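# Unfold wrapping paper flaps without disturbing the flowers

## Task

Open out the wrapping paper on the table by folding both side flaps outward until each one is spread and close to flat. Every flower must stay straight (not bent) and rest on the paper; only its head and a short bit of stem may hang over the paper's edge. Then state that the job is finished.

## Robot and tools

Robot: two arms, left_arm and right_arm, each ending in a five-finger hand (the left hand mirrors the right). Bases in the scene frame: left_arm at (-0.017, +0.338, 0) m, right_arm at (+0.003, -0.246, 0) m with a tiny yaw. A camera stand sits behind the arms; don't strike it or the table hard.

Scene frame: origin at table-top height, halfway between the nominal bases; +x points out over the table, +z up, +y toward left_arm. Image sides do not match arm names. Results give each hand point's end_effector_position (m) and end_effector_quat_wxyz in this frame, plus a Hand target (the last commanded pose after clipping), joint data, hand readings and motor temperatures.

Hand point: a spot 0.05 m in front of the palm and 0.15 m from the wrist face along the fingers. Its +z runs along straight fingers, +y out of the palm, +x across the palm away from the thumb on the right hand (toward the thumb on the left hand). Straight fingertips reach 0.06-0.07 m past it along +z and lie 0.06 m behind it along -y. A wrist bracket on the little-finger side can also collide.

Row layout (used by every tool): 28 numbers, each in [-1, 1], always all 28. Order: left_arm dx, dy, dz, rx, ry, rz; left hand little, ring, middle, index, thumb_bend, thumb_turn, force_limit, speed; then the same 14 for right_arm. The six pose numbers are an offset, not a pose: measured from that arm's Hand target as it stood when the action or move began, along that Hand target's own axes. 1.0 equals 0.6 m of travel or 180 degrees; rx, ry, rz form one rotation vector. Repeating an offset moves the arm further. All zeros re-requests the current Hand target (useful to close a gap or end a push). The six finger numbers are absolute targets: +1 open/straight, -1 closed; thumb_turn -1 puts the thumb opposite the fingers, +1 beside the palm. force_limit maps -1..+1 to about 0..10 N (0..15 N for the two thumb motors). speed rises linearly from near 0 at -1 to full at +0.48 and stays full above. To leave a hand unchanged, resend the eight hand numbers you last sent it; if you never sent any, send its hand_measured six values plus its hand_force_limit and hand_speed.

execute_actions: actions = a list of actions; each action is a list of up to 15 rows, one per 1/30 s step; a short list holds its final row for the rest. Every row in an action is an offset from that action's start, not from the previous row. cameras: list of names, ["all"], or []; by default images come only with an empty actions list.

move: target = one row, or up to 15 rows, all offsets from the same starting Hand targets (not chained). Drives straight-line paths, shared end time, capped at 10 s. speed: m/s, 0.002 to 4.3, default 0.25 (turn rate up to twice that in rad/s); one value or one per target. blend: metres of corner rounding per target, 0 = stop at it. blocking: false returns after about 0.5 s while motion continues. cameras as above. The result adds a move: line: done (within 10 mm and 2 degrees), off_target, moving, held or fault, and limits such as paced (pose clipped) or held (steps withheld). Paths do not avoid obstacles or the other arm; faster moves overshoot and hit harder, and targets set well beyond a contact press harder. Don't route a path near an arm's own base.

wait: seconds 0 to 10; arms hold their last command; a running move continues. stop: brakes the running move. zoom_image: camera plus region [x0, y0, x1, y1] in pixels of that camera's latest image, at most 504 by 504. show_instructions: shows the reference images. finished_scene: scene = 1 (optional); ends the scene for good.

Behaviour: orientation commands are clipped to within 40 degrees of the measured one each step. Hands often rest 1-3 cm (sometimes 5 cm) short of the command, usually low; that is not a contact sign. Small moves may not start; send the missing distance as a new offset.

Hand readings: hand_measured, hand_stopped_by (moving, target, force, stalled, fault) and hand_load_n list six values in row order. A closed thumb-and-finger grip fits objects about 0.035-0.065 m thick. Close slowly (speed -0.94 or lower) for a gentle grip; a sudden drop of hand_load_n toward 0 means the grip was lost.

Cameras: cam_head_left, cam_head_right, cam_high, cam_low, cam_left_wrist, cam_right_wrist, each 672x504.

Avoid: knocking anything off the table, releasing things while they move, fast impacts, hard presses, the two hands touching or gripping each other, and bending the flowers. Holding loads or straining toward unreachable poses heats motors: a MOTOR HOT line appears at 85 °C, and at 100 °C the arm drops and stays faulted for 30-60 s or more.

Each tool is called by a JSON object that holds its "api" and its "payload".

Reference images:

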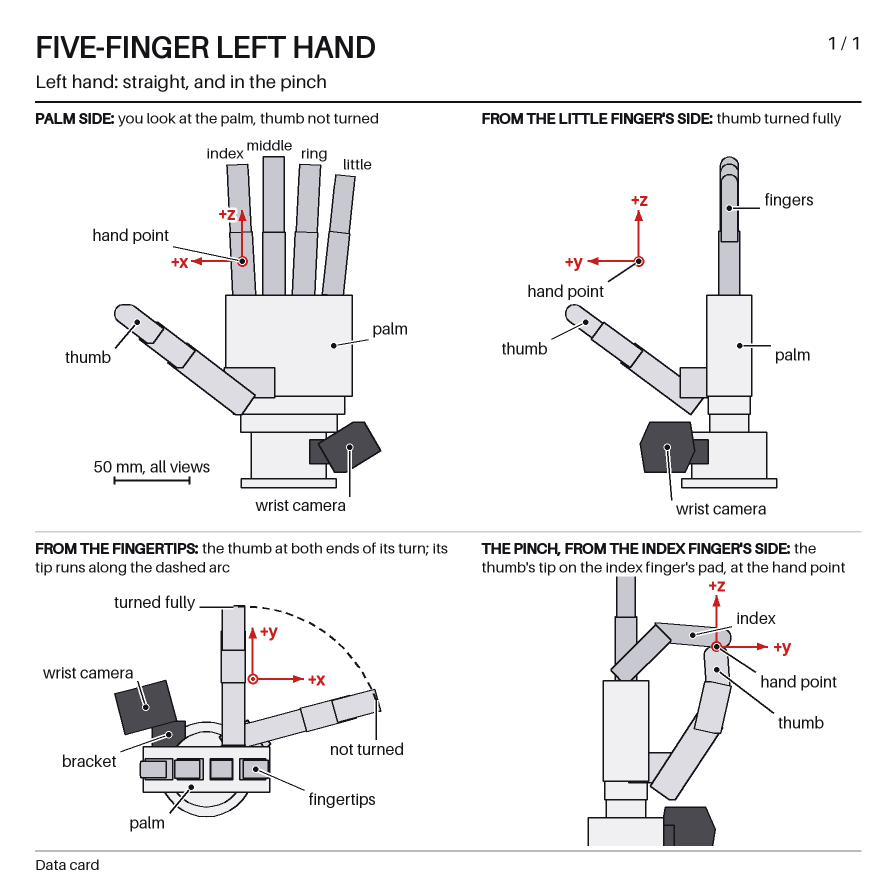

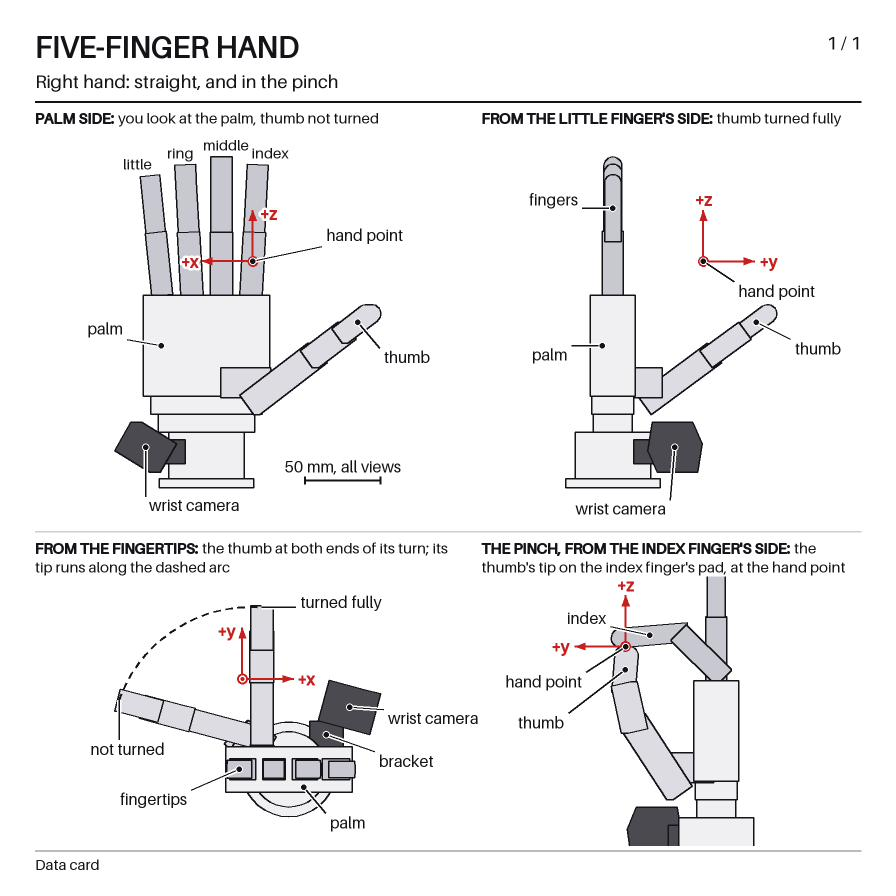

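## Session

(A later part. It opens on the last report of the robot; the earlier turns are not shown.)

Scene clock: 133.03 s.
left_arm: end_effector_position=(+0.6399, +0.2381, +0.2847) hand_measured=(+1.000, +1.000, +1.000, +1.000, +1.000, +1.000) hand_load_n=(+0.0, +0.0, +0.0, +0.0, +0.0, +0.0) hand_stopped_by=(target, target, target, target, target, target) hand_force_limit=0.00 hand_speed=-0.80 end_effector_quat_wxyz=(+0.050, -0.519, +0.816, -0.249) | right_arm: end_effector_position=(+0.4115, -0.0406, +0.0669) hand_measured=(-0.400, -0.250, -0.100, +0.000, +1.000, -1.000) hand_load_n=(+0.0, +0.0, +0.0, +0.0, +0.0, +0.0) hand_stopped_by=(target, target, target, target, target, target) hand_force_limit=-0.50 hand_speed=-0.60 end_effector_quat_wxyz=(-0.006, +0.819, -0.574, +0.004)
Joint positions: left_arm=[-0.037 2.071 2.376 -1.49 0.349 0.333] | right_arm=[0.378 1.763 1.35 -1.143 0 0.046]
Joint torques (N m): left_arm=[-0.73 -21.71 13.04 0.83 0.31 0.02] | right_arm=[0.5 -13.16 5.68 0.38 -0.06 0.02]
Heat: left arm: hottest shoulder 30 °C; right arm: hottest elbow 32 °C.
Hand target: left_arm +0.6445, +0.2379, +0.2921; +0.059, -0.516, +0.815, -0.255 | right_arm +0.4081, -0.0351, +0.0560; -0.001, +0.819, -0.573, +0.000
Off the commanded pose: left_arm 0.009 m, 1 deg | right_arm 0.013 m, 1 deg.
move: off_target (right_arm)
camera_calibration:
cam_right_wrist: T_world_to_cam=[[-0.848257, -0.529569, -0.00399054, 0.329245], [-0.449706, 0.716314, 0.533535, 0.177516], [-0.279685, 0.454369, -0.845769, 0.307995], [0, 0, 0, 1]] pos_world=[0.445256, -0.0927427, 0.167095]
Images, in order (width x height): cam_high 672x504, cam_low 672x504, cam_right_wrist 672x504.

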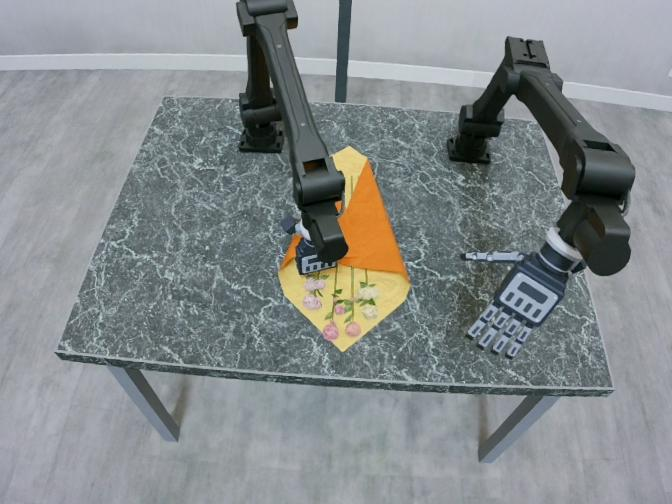

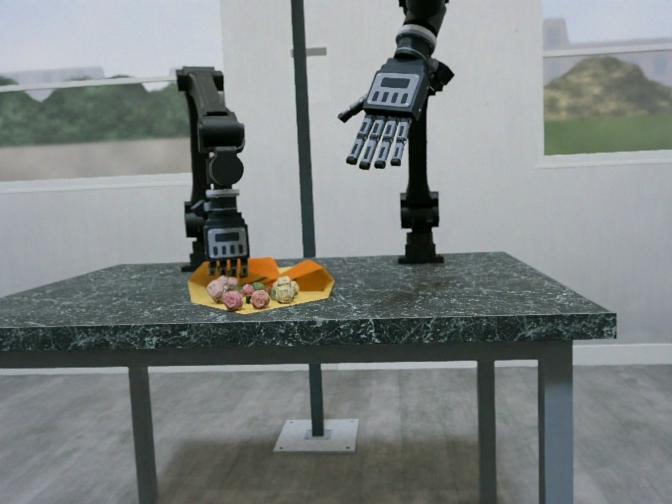

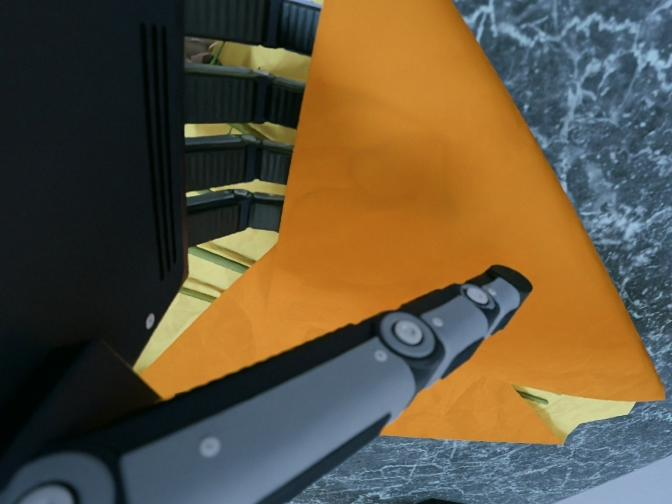

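{"api": "move", "payload": {"target": [[0,0,0,0,0,0,1,1,1,1,1,1,0,-0.8,0.0043,0.0122,-0.0733,0,0,0,-0.4,-0.25,-0.1,0,1,1,-0.5,0],[0,0,0,0,0,0,1,1,1,1,1,1,0,-0.8,0.0193,0.0442,-0.14,0,0,0,-0.4,-0.25,-0.1,0,1,1,-0.5,0]], "speed": 0.08, "blend": [0.01,0], "cameras": ["all"]}}

{"api": "zoom_image", "payload": {"camera": "cam_low", "region": [180, 220, 345, 320]}}

Scene clock: 141.67 s.
left_arm: end_effector_position=(+0.6399, +0.2381, +0.2847) hand_measured=(+1.000, +1.000, +1.000, +1.000, +1.000, +1.000) hand_load_n=(+0.0, +0.0, +0.0, +0.0, +0.0, +0.0) hand_stopped_by=(target, target, target, target, target, target) hand_force_limit=0.00 hand_speed=-0.80 end_effector_quat_wxyz=(+0.050, -0.519, +0.816, -0.249) | right_arm: end_effector_position=(+0.3751, -0.0558, +0.1213) hand_measured=(-0.400, -0.250, -0.100, +0.000, +1.000, +1.000) hand_load_n=(+0.0, +0.0, +0.0, +0.0, +0.0, +0.0) hand_stopped_by=(target, target, target, target, target, target) hand_force_limit=-0.50 hand_speed=0.00 end_effector_quat_wxyz=(+0.017, +0.819, -0.574, -0.011)
Joint positions: left_arm=[-0.037 2.071 2.376 -1.49 0.349 0.333] | right_arm=[0.378 1.656 1.35 -1.306 0 0.046]
Joint torques (N m): left_arm=[-0.79 -21.71 13.05 0.84 0.32 0.02] | right_arm=[-0.91 -14.27 9.05 -0.72 -0.07 -0.19]
Heat: left arm: hottest shoulder 30 °C; right arm: hottest elbow 31 °C.
Hand target: left_arm +0.6445, +0.2379, +0.2921; +0.059, -0.516, +0.815, -0.255 | right_arm +0.3871, -0.0551, +0.1401; -0.001, +0.819, -0.573, +0.000
Off the commanded pose: left_arm 0.009 m, 1 deg | right_arm 0.022 m, 2 deg.
move: off_target (right_arm)
camera_calibration:
cam_right_wrist: T_world_to_cam=[[-0.847032, -0.52913, 0.0505808, 0.283448], [-0.422313, 0.727704, 0.540462, 0.132491], [-0.322782, 0.436428, -0.839847, 0.365196], [0, 0, 0, 1]] pos_world=[0.413921, -0.105815, 0.220765]

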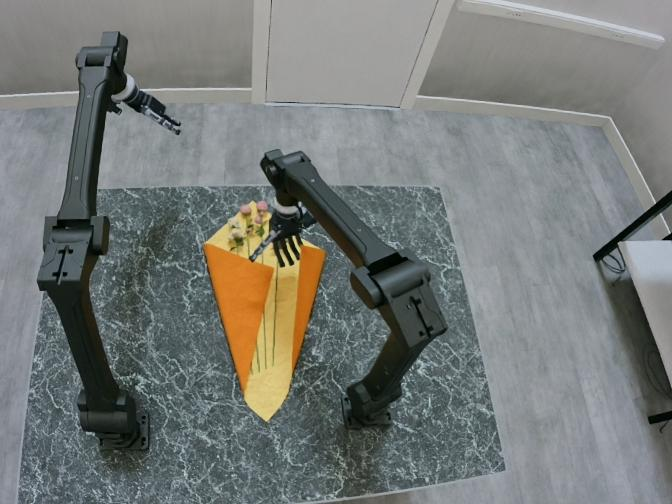

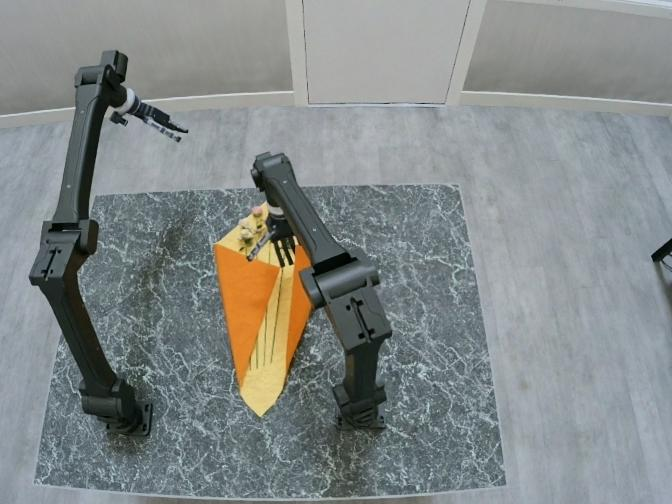

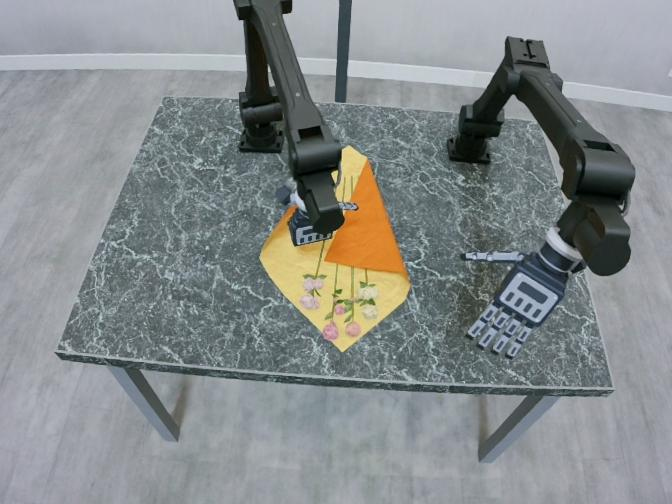

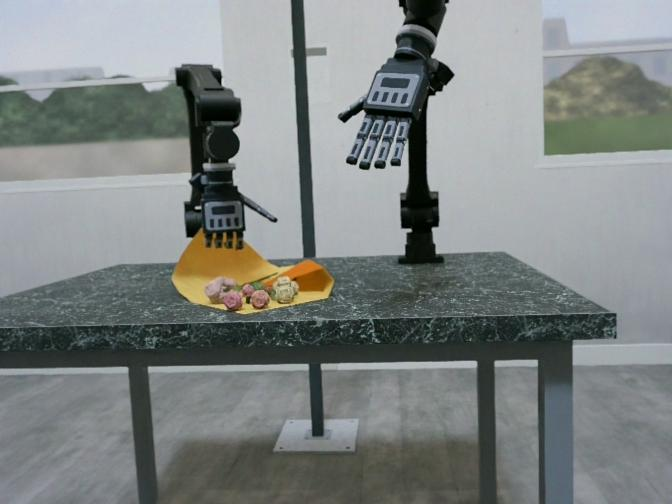

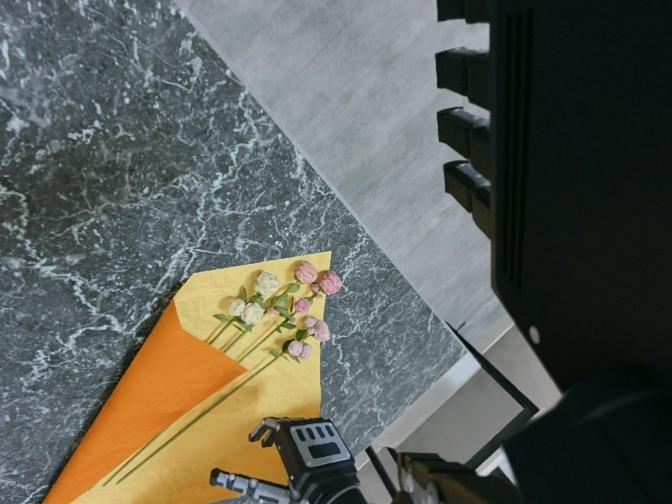

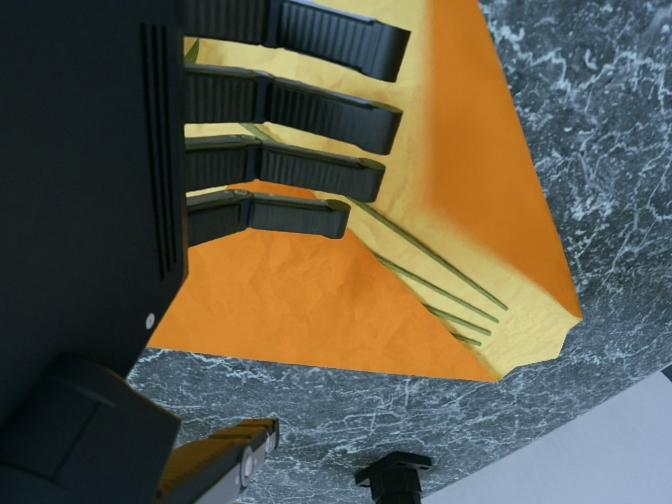

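Scaled by 3.055 from the camera's 672x504 image, which has a finer 960x720 frame.

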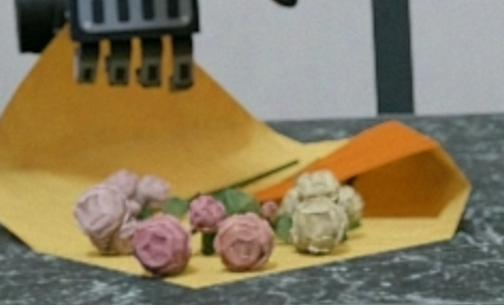

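{"api": "move", "payload": {"target": [[0,0,0,0,0,0,1,1,1,1,1,1,0,-0.8,0.0822,0.0423,-0.025,0,0,0.05,-0.4,-0.25,-0.1,0,1,1,-0.5,0],[0,0,0,0,0,0,1,1,1,1,1,1,0,-0.8,0.1677,0.1,0.0167,0,0,0.09,-0.4,-0.25,-0.1,0,1,1,-0.5,0]], "speed": 0.12, "blend": [0.02,0], "cameras": ["all"]}}

Scene clock: 148.10 s.
left_arm: end_effector_position=(+0.6399, +0.2381, +0.2847) hand_measured=(+1.000, +1.000, +1.000, +1.000, +1.000, +1.000) hand_load_n=(+0.0, +0.0, +0.0, +0.0, +0.0, +0.0) hand_stopped_by=(target, target, target, target, target, target) hand_force_limit=0.00 hand_speed=-0.80 end_effector_quat_wxyz=(+0.050, -0.519, +0.816, -0.249) | right_arm: end_effector_position=(+0.3646, -0.1667, +0.1265) hand_measured=(-0.400, -0.250, -0.100, +0.000, +1.000, +1.000) hand_load_n=(+0.0, +0.0, +0.0, +0.0, +0.0, +0.0) hand_stopped_by=(target, target, target, target, target, target) hand_force_limit=-0.50 hand_speed=0.00 end_effector_quat_wxyz=(+0.009, +0.732, -0.681, -0.007)
Joint positions: left_arm=[-0.037 2.071 2.376 -1.49 0.349 0.333] | right_arm=[0.11 1.518 1.202 -1.276 0 0.054]
Joint torques (N m): left_arm=[-0.79 -21.77 13.03 0.84 0.32 0.02] | right_arm=[-1.55 -12.69 5.81 0.17 -0.08 -0.15]
Heat: left arm: hottest shoulder 30 °C; right arm: hottest elbow 30 °C.
Hand target: left_arm +0.6445, +0.2379, +0.2921; +0.059, -0.516, +0.815, -0.255 | right_arm +0.3652, -0.1702, +0.1300; -0.001, +0.730, -0.683, +0.000
Off the commanded pose: left_arm 0.009 m, 1 deg | right_arm 0.005 m, 1 deg.
move: done
camera_calibration:
cam_right_wrist: T_world_to_cam=[[-0.959902, -0.278524, 0.031818, 0.300935], [-0.21844, 0.814268, 0.537821, 0.146419], [-0.175704, 0.509306, -0.842458, 0.37343], [0, 0, 0, 1]] pos_world=[0.386466, -0.225597, 0.226277]

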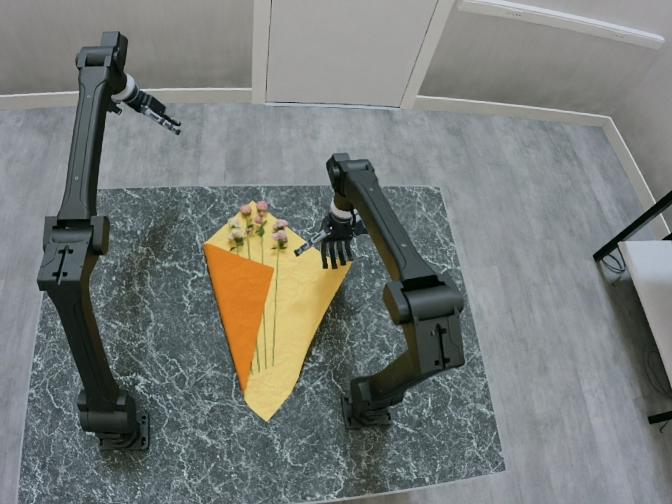

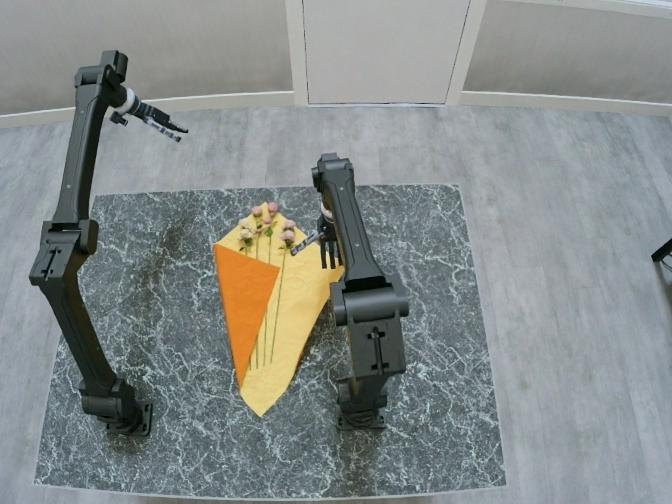

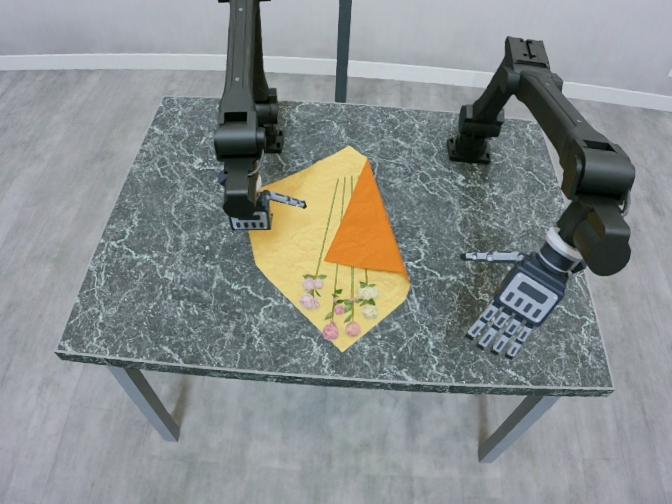

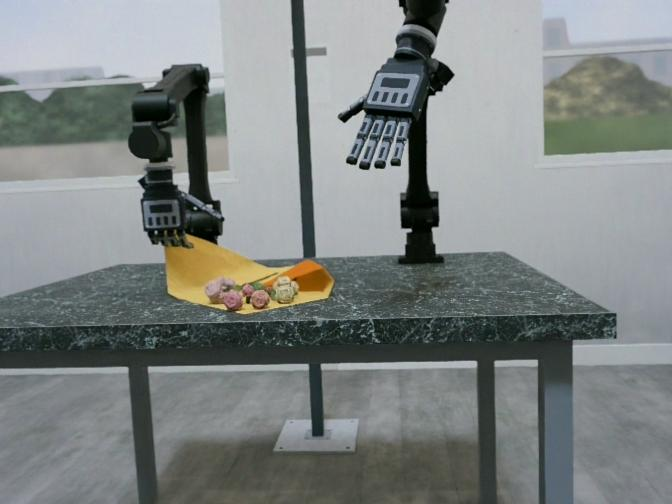

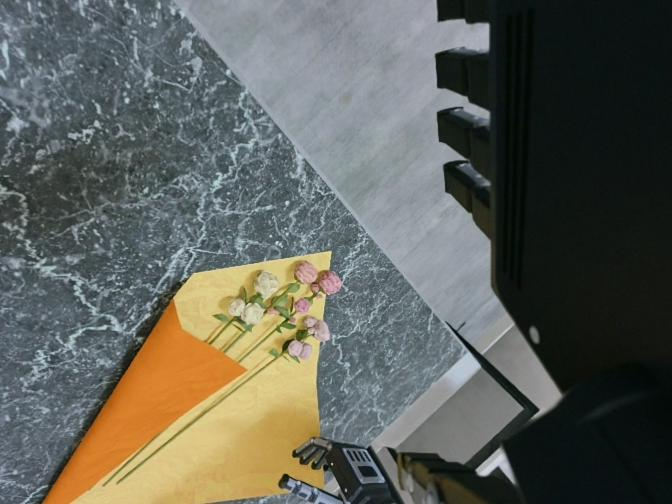

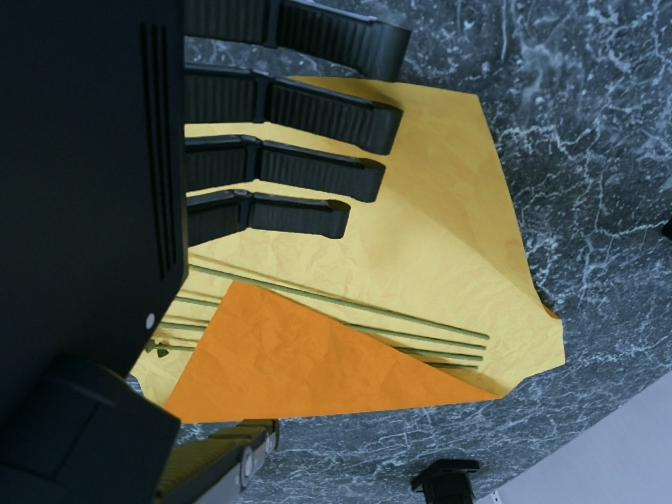

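{"api": "move", "payload": {"target": [[0,0,0,0,0,0,1,1,1,1,1,1,0,-0.8,0.0893,0.0393,0.0583,0,0,0.02,-0.4,-0.25,-0.1,0,1,1,-0.5,0],[0,0,0,0,0,0,1,1,1,1,1,1,0,-0.8,0.1297,0.0587,0.1167,0,0,0.02,-0.4,-0.25,-0.1,0,1,1,-0.5,0]], "speed": 0.1, "blend": [0.02,0], "cameras": ["all"]}}

Scene clock: 152.07 s.
left_arm: end_effector_position=(+0.6399, +0.2381, +0.2847) hand_measured=(+1.000, +1.000, +1.000, +1.000, +1.000, +1.000) hand_load_n=(+0.0, +0.0, +0.0, +0.0, +0.0, +0.0) hand_stopped_by=(target, target, target, target, target, target) hand_force_limit=0.00 hand_speed=-0.80 end_effector_quat_wxyz=(+0.050, -0.519, +0.816, -0.249) | right_arm: end_effector_position=(+0.3359, -0.2453, +0.0628) hand_measured=(-0.400, -0.250, -0.100, +0.000, +1.000, +1.000) hand_load_n=(+0.0, +0.0, +0.0, +0.0, +0.0, +0.0) hand_stopped_by=(target, target, target, target, target, target) hand_force_limit=-0.50 hand_speed=0.00 end_effector_quat_wxyz=(+0.001, +0.708, -0.706, -0.001)
Joint positions: left_arm=[-0.037 2.071 2.376 -1.49 0.349 0.333] | right_arm=[-0.091 1.491 0.993 -1.076 0 -0.077]
Joint torques (N m): left_arm=[-0.79 -21.71 13.05 0.83 0.32 0.02] | right_arm=[-1.55 -9.76 5.41 0.31 -0.1 -0.26]
Heat: left arm: hottest shoulder 30 °C; right arm: hottest elbow 30 °C.
Hand target: left_arm +0.6445, +0.2379, +0.2921; +0.059, -0.516, +0.815, -0.255 | right_arm +0.3352, -0.2502, +0.0597; -0.001, +0.708, -0.706, +0.000
Off the commanded pose: left_arm 0.009 m, 1 deg | right_arm 0.006 m, 0 deg.
move: done
camera_calibration:
cam_right_wrist: T_world_to_cam=[[-0.97734, -0.211255, 0.0133251, 0.276992], [-0.171382, 0.826678, 0.535941, 0.22579], [-0.124236, 0.521513, -0.84415, 0.340564], [0, 0, 0, 1]] pos_world=[0.351722, -0.305748, 0.162786]

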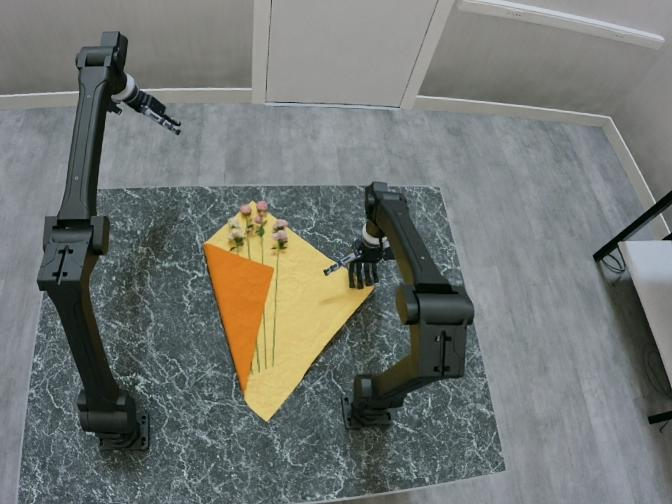

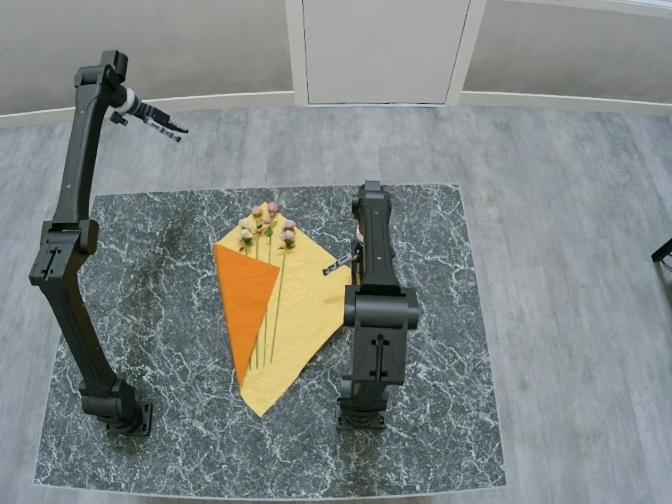

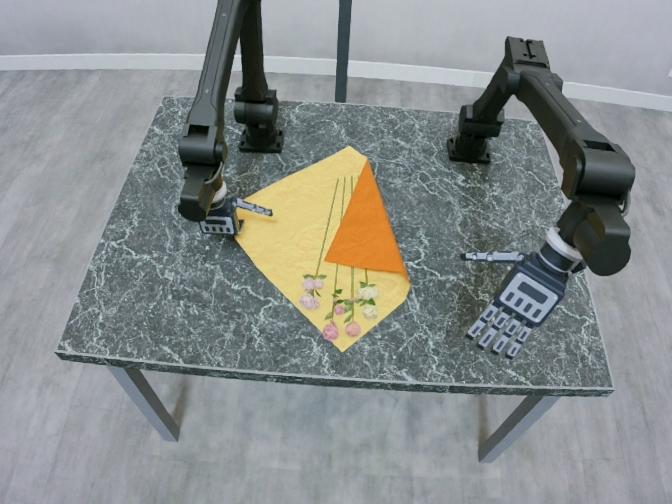

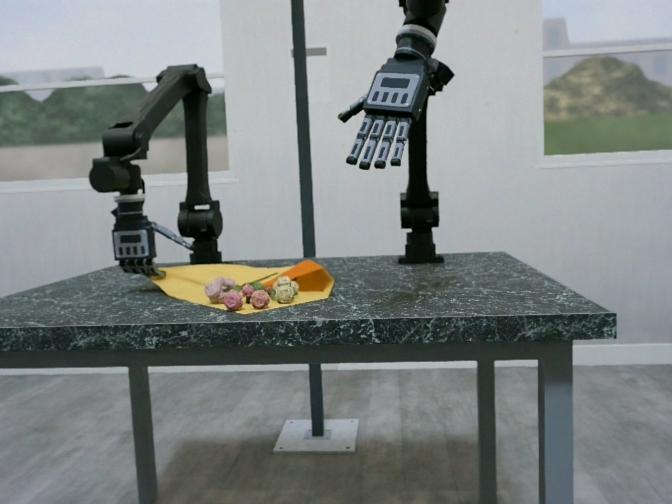

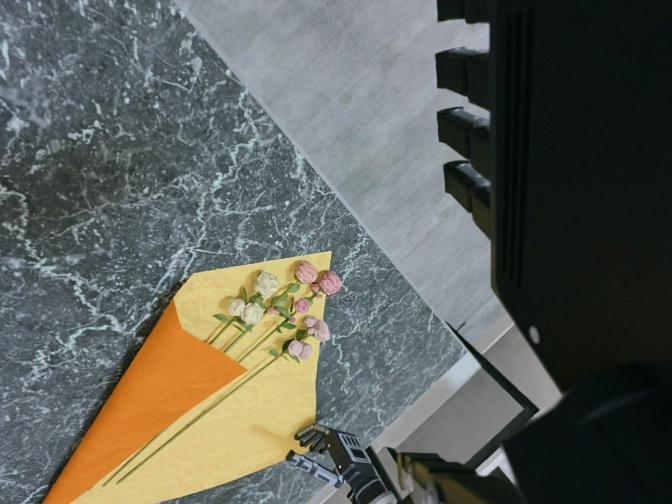

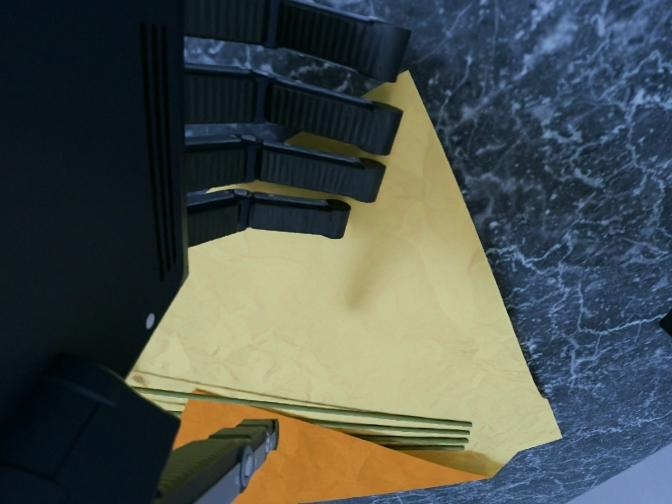

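{"api": "zoom_image", "payload": {"camera": "cam_low", "region": [100, 190, 350, 340]}}

Scaled by 2.016 from the camera's 672x504 image, which has a finer 960x720 frame.

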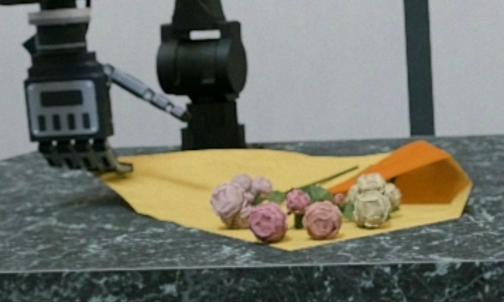

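{"api": "move", "payload": {"target": [0,0,0,0,0,0,1,1,1,1,1,1,0,-0.8,0.0,0.0,0.042,0,0,0,-0.4,-0.25,-0.1,0,1,1,-0.5,0], "speed": 0.06, "cameras": ["cam_low","cam_right_wrist"]}}

{"api": "zoom_image", "payload": {"camera": "cam_low", "region": [100, 190, 350, 340]}}

Scene clock: 155.37 s.
left_arm: end_effector_position=(+0.6399, +0.2381, +0.2847) hand_measured=(+1.000, +1.000, +1.000, +1.000, +1.000, +1.000) hand_load_n=(+0.0, +0.0, +0.0, +0.0, +0.0, +0.0) hand_stopped_by=(target, target, target, target, target, target) hand_force_limit=0.00 hand_speed=-0.80 end_effector_quat_wxyz=(+0.050, -0.519, +0.816, -0.249) | right_arm: end_effector_position=(+0.3371, -0.2455, +0.0430) hand_measured=(-0.400, -0.250, -0.100, +0.000, +1.000, +1.000) hand_load_n=(+0.0, -0.5, +0.0, +0.0, +0.0, +0.0) hand_stopped_by=(target, target, target, target, target, target) hand_force_limit=-0.50 hand_speed=0.00 end_effector_quat_wxyz=(-0.004, +0.708, -0.706, +0.005)
Joint positions: left_arm=[-0.037 2.071 2.376 -1.49 0.349 0.333] | right_arm=[-0.091 1.51 0.957 -1.004 0 -0.078]
Joint torques (N m): left_arm=[-0.79 -21.71 13.04 0.84 0.31 0.02] | right_arm=[-1.38 -8.64 5.23 0.38 -0.11 -0.23]
Heat: left arm: hottest shoulder 30 °C; right arm: hottest elbow 30 °C.
Hand target: left_arm +0.6445, +0.2379, +0.2921; +0.059, -0.516, +0.815, -0.255 | right_arm +0.3353, -0.2502, +0.0346; -0.001, +0.708, -0.706, +0.000
Off the commanded pose: left_arm 0.009 m, 1 deg | right_arm 0.010 m, 1 deg.
move: done
camera_calibration:
cam_right_wrist: T_world_to_cam=[[-0.977263, -0.212014, -0.0027717, 0.278889], [-0.180975, 0.827234, 0.531914, 0.240277], [-0.110481, 0.520321, -0.846794, 0.319242], [0, 0, 0, 1]] pos_world=[0.351302, -0.305745, 0.143299]
Images, in order (width x height): cam_low 672x504, cam_right_wrist 672x504.

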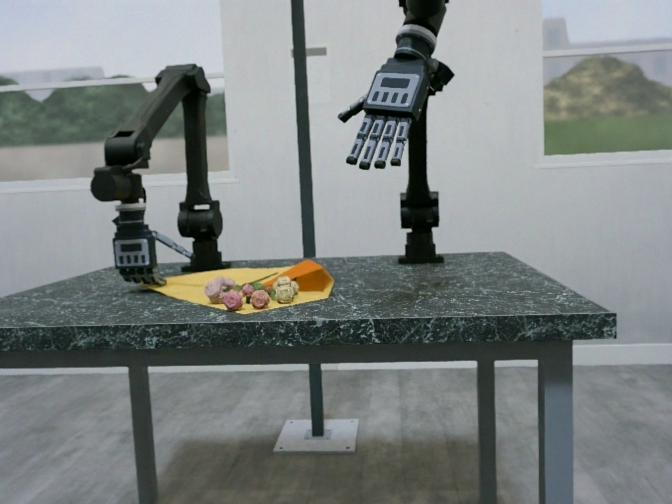

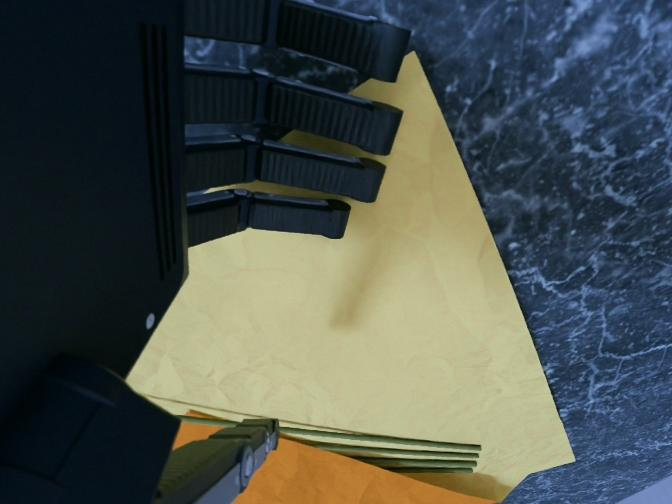

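Scaled by 2.016 from the camera's 672x504 image, which has a finer 960x720 frame.

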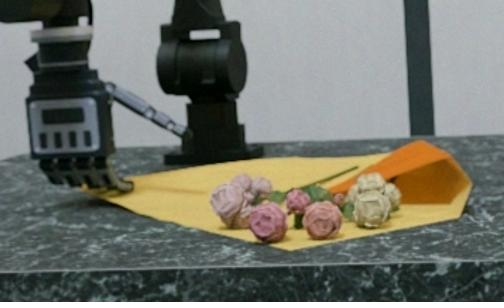

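{"api": "execute_actions", "payload": {"actions": []}}

{"api": "zoom_image", "payload": {"camera": "cam_high", "region": [300, 210, 430, 320]}}

{"api": "zoom_image", "payload": {"camera": "cam_low", "region": [240, 240, 345, 315]}}

{"api": "zoom_image", "payload": {"camera": "cam_head_left", "region": [190, 190, 310, 300]}}

{"api": "zoom_image", "payload": {"camera": "cam_left_wrist", "region": [100, 240, 360, 440]}}

Scene clock: 157.90 s.
left_arm: end_effector_position=(+0.6399, +0.2381, +0.2847) hand_measured=(+1.000, +1.000, +1.000, +1.000, +1.000, +1.000) hand_load_n=(+0.0, +0.0, +0.0, +0.0, +0.0, +0.0) hand_stopped_by=(target, target, target, target, target, target) hand_force_limit=0.00 hand_speed=-0.80 end_effector_quat_wxyz=(+0.050, -0.519, +0.816, -0.249) | right_arm: end_effector_position=(+0.3371, -0.2455, +0.0430) hand_measured=(-0.400, -0.250, -0.100, +0.000, +1.000, +1.000) hand_load_n=(+0.0, +0.0, +0.0, +0.0, +0.0, +0.0) hand_stopped_by=(target, target, target, target, target, target) hand_force_limit=-0.50 hand_speed=0.00 end_effector_quat_wxyz=(-0.004, +0.708, -0.706, +0.005)
Joint positions: left_arm=[-0.037 2.071 2.376 -1.49 0.349 0.333] | right_arm=[-0.091 1.51 0.957 -1.004 0 -0.078]
Joint velocities: within noise
Joint torques (N m): left_arm=[-0.73 -21.71 13.04 0.84 0.31 0.02] | right_arm=[-1.26 -8.88 5.27 0.36 -0.11 -0.27]
Motor temperatures (°C): left_arm=[17 30 30 19 17 21] | right_arm=[19 28 30 24 21 22]
Heat: left arm: hottest shoulder 30 °C; right arm: hottest elbow 30 °C.
Hand target: left_arm +0.6445, +0.2379, +0.2921; +0.059, -0.516, +0.815, -0.255 | right_arm +0.3353, -0.2502, +0.0346; -0.001, +0.708, -0.706, +0.000
Off the commanded pose: left_arm 0.009 m, 1 deg | right_arm 0.010 m, 1 deg.
camera_calibration:
cam_right_wrist: T_world_to_cam=[[-0.977263, -0.212014, -0.0027717, 0.278889], [-0.180975, 0.827234, 0.531914, 0.240277], [-0.110481, 0.520321, -0.846794, 0.319242], [0, 0, 0, 1]] pos_world=[0.351302, -0.305745, 0.143299]

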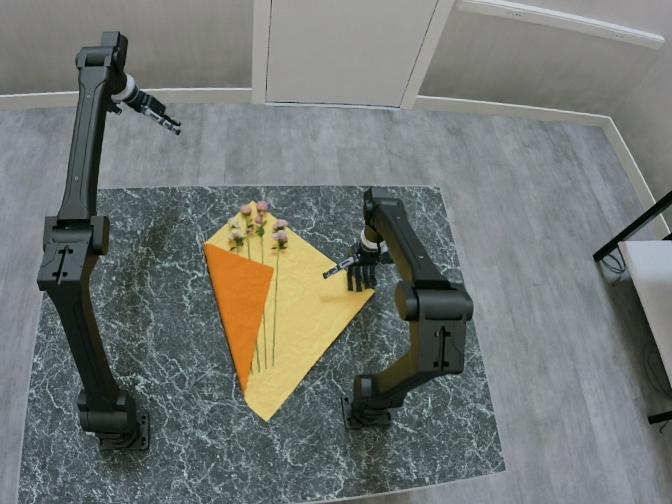

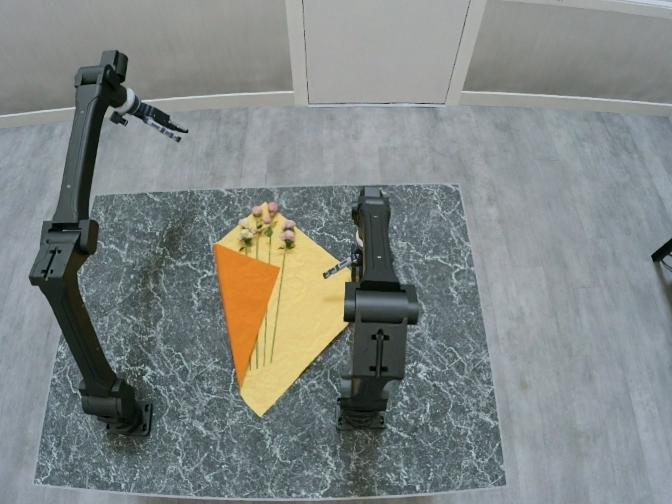

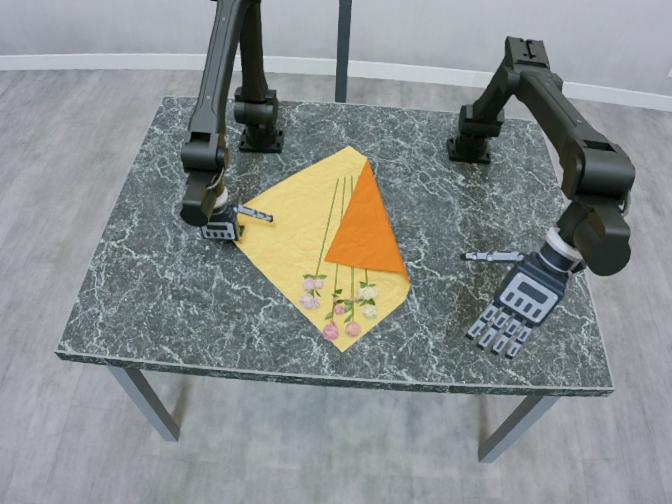

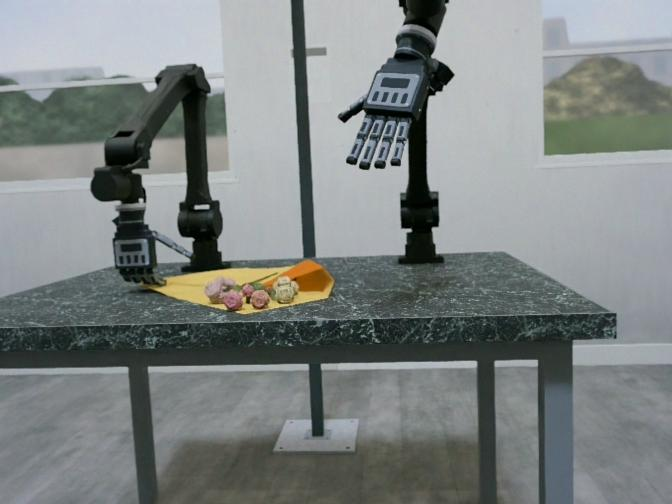

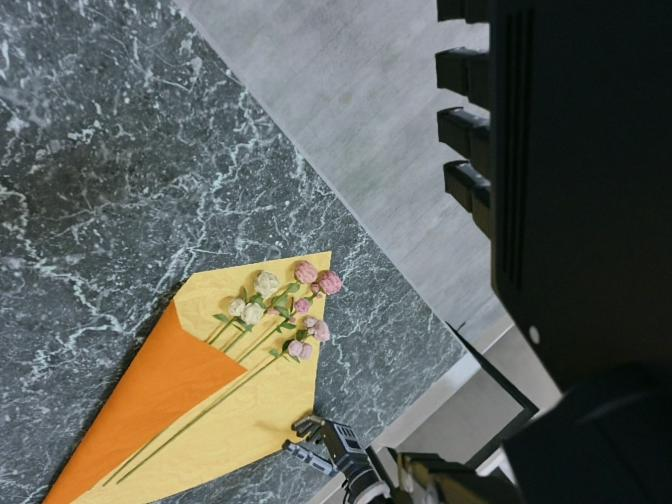

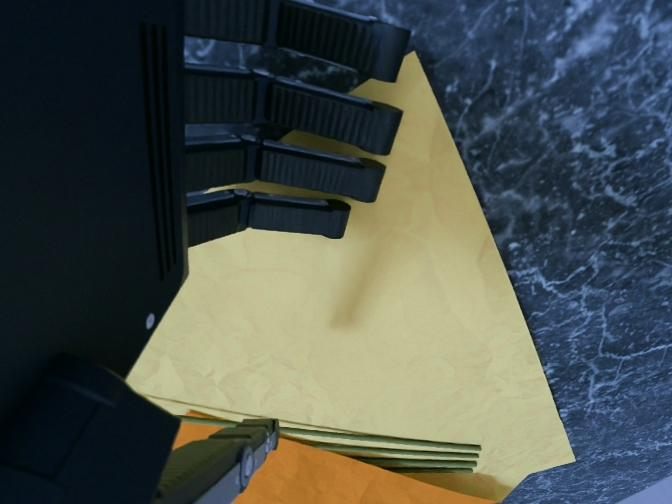

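Scaled by 3.877 from the camera's 672x504 image, which has a finer 960x720 frame.

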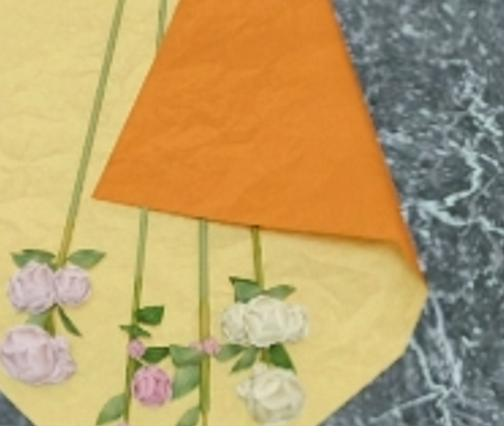

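Scaled by 4.800 from the camera's 672x504 image, which has a finer 960x720 frame.

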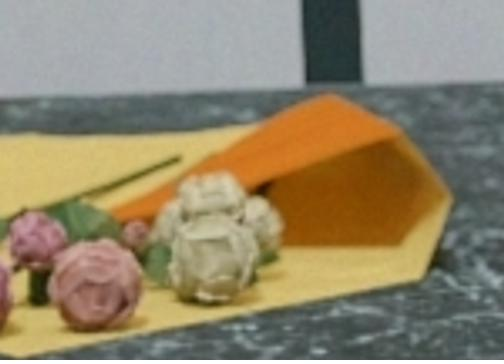

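Scaled by 4.200 from the camera's 672x504 image, which has a finer 960x720 frame.

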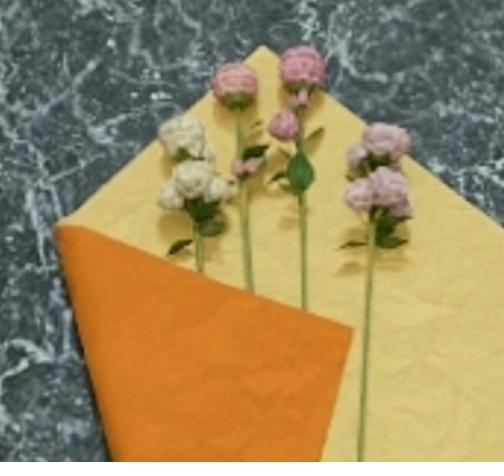

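Scaled by 1.938 from the camera's 672x504 image, which has a finer 960x720 frame.

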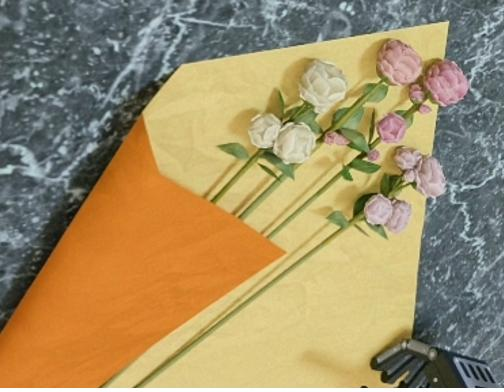

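{"api": "move", "payload": {"target": [0.3812,0.3067,0.1878,-0.1554,-0.0659,-0.0398,1,1,1,1,1,1,-0.5,-0.3,0,0,0,0,0,0,-0.4,-0.25,-0.1,0,1,1,-0.5,0], "speed": 0.25, "cameras": ["cam_low","cam_left_wrist","cam_high","cam_head_left"]}}

Scene clock: 199.07 s.
left_arm: end_effector_position=(+0.4320, +0.0561, +0.1479) hand_measured=(+1.000, +1.000, +1.000, +1.000, +1.000, +1.000) hand_load_n=(+0.0, +0.0, -0.5, +0.0, +0.0, +0.0) hand_stopped_by=(target, target, target, target, target, target) hand_force_limit=-0.50 hand_speed=-0.30 end_effector_quat_wxyz=(+0.001, -0.579, +0.815, -0.007) | right_arm: end_effector_position=(+0.3371, -0.2455, +0.0430) hand_measured=(-0.400, -0.250, -0.100, +0.000, +1.000, +1.000) hand_load_n=(+0.0, +0.0, +0.0, +0.0, +0.0, +0.0) hand_stopped_by=(target, target, target, target, target, target) hand_force_limit=-0.50 hand_speed=0.00 end_effector_quat_wxyz=(-0.004, +0.708, -0.706, +0.005)
Joint positions: left_arm=[-0.484 1.882 1.741 -1.417 0.004 -0.148] | right_arm=[-0.091 1.51 0.957 -1.004 0 -0.078]
Joint torques (N m): left_arm=[-0.32 -19.02 9.5 -0.29 -0.13 -0.16] | right_arm=[-1.79 -8.82 5.26 0.35 -0.11 -0.23]
Heat: left arm: hottest shoulder 30 °C; right arm: hottest shoulder 28 °C.
Hand target: left_arm +0.4304, +0.0604, +0.1453; +0.000, -0.588, +0.809, +0.000 | right_arm +0.3353, -0.2502, +0.0346; -0.001, +0.708, -0.706, +0.000
Off the commanded pose: left_arm 0.005 m, 1 deg | right_arm 0.010 m, 1 deg.
move: done
camera_calibration:
cam_left_wrist: T_world_to_cam=[[0.844198, -0.535943, 0.00976288, -0.338279], [-0.487479, -0.760031, 0.429786, 0.197171], [-0.222921, -0.367584, -0.902878, 0.366328], [0, 0, 0, 1]] pos_world=[0.463353, 0.103214, 0.24931]
Images, in order (width x height): cam_head_left 672x504, cam_high 672x504, cam_low 672x504, cam_left_wrist 672x504.

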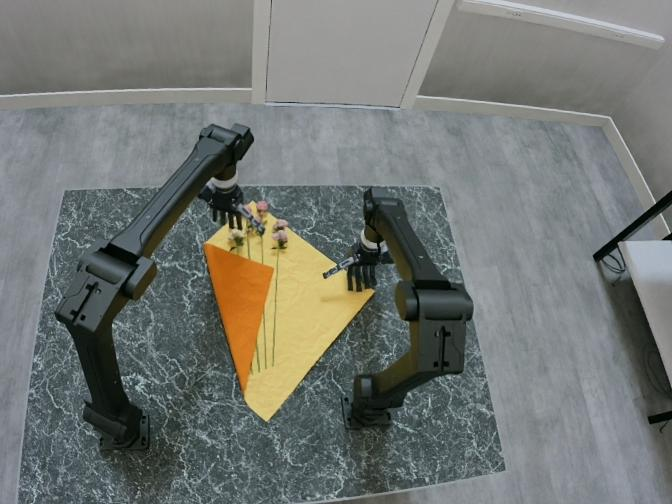

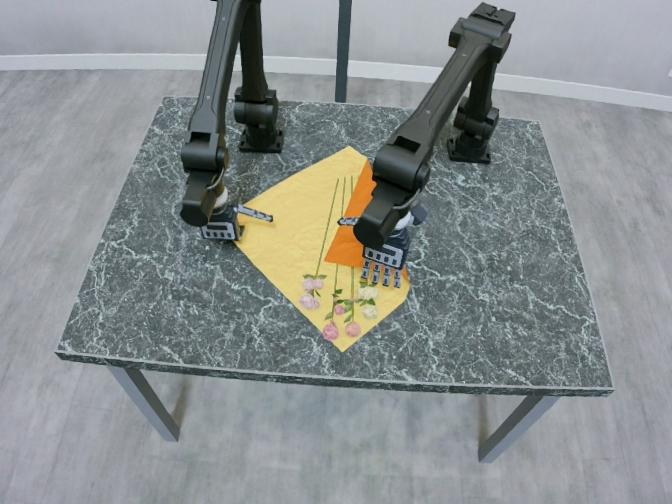

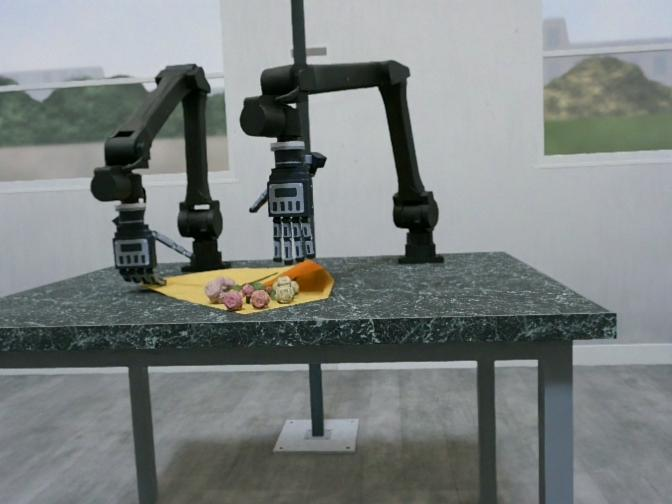

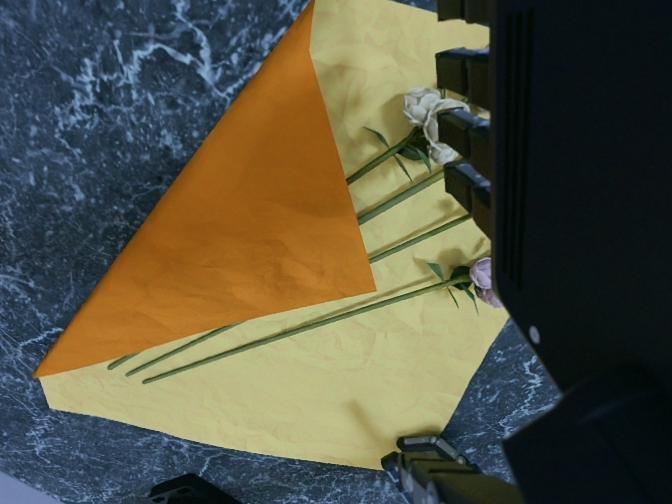

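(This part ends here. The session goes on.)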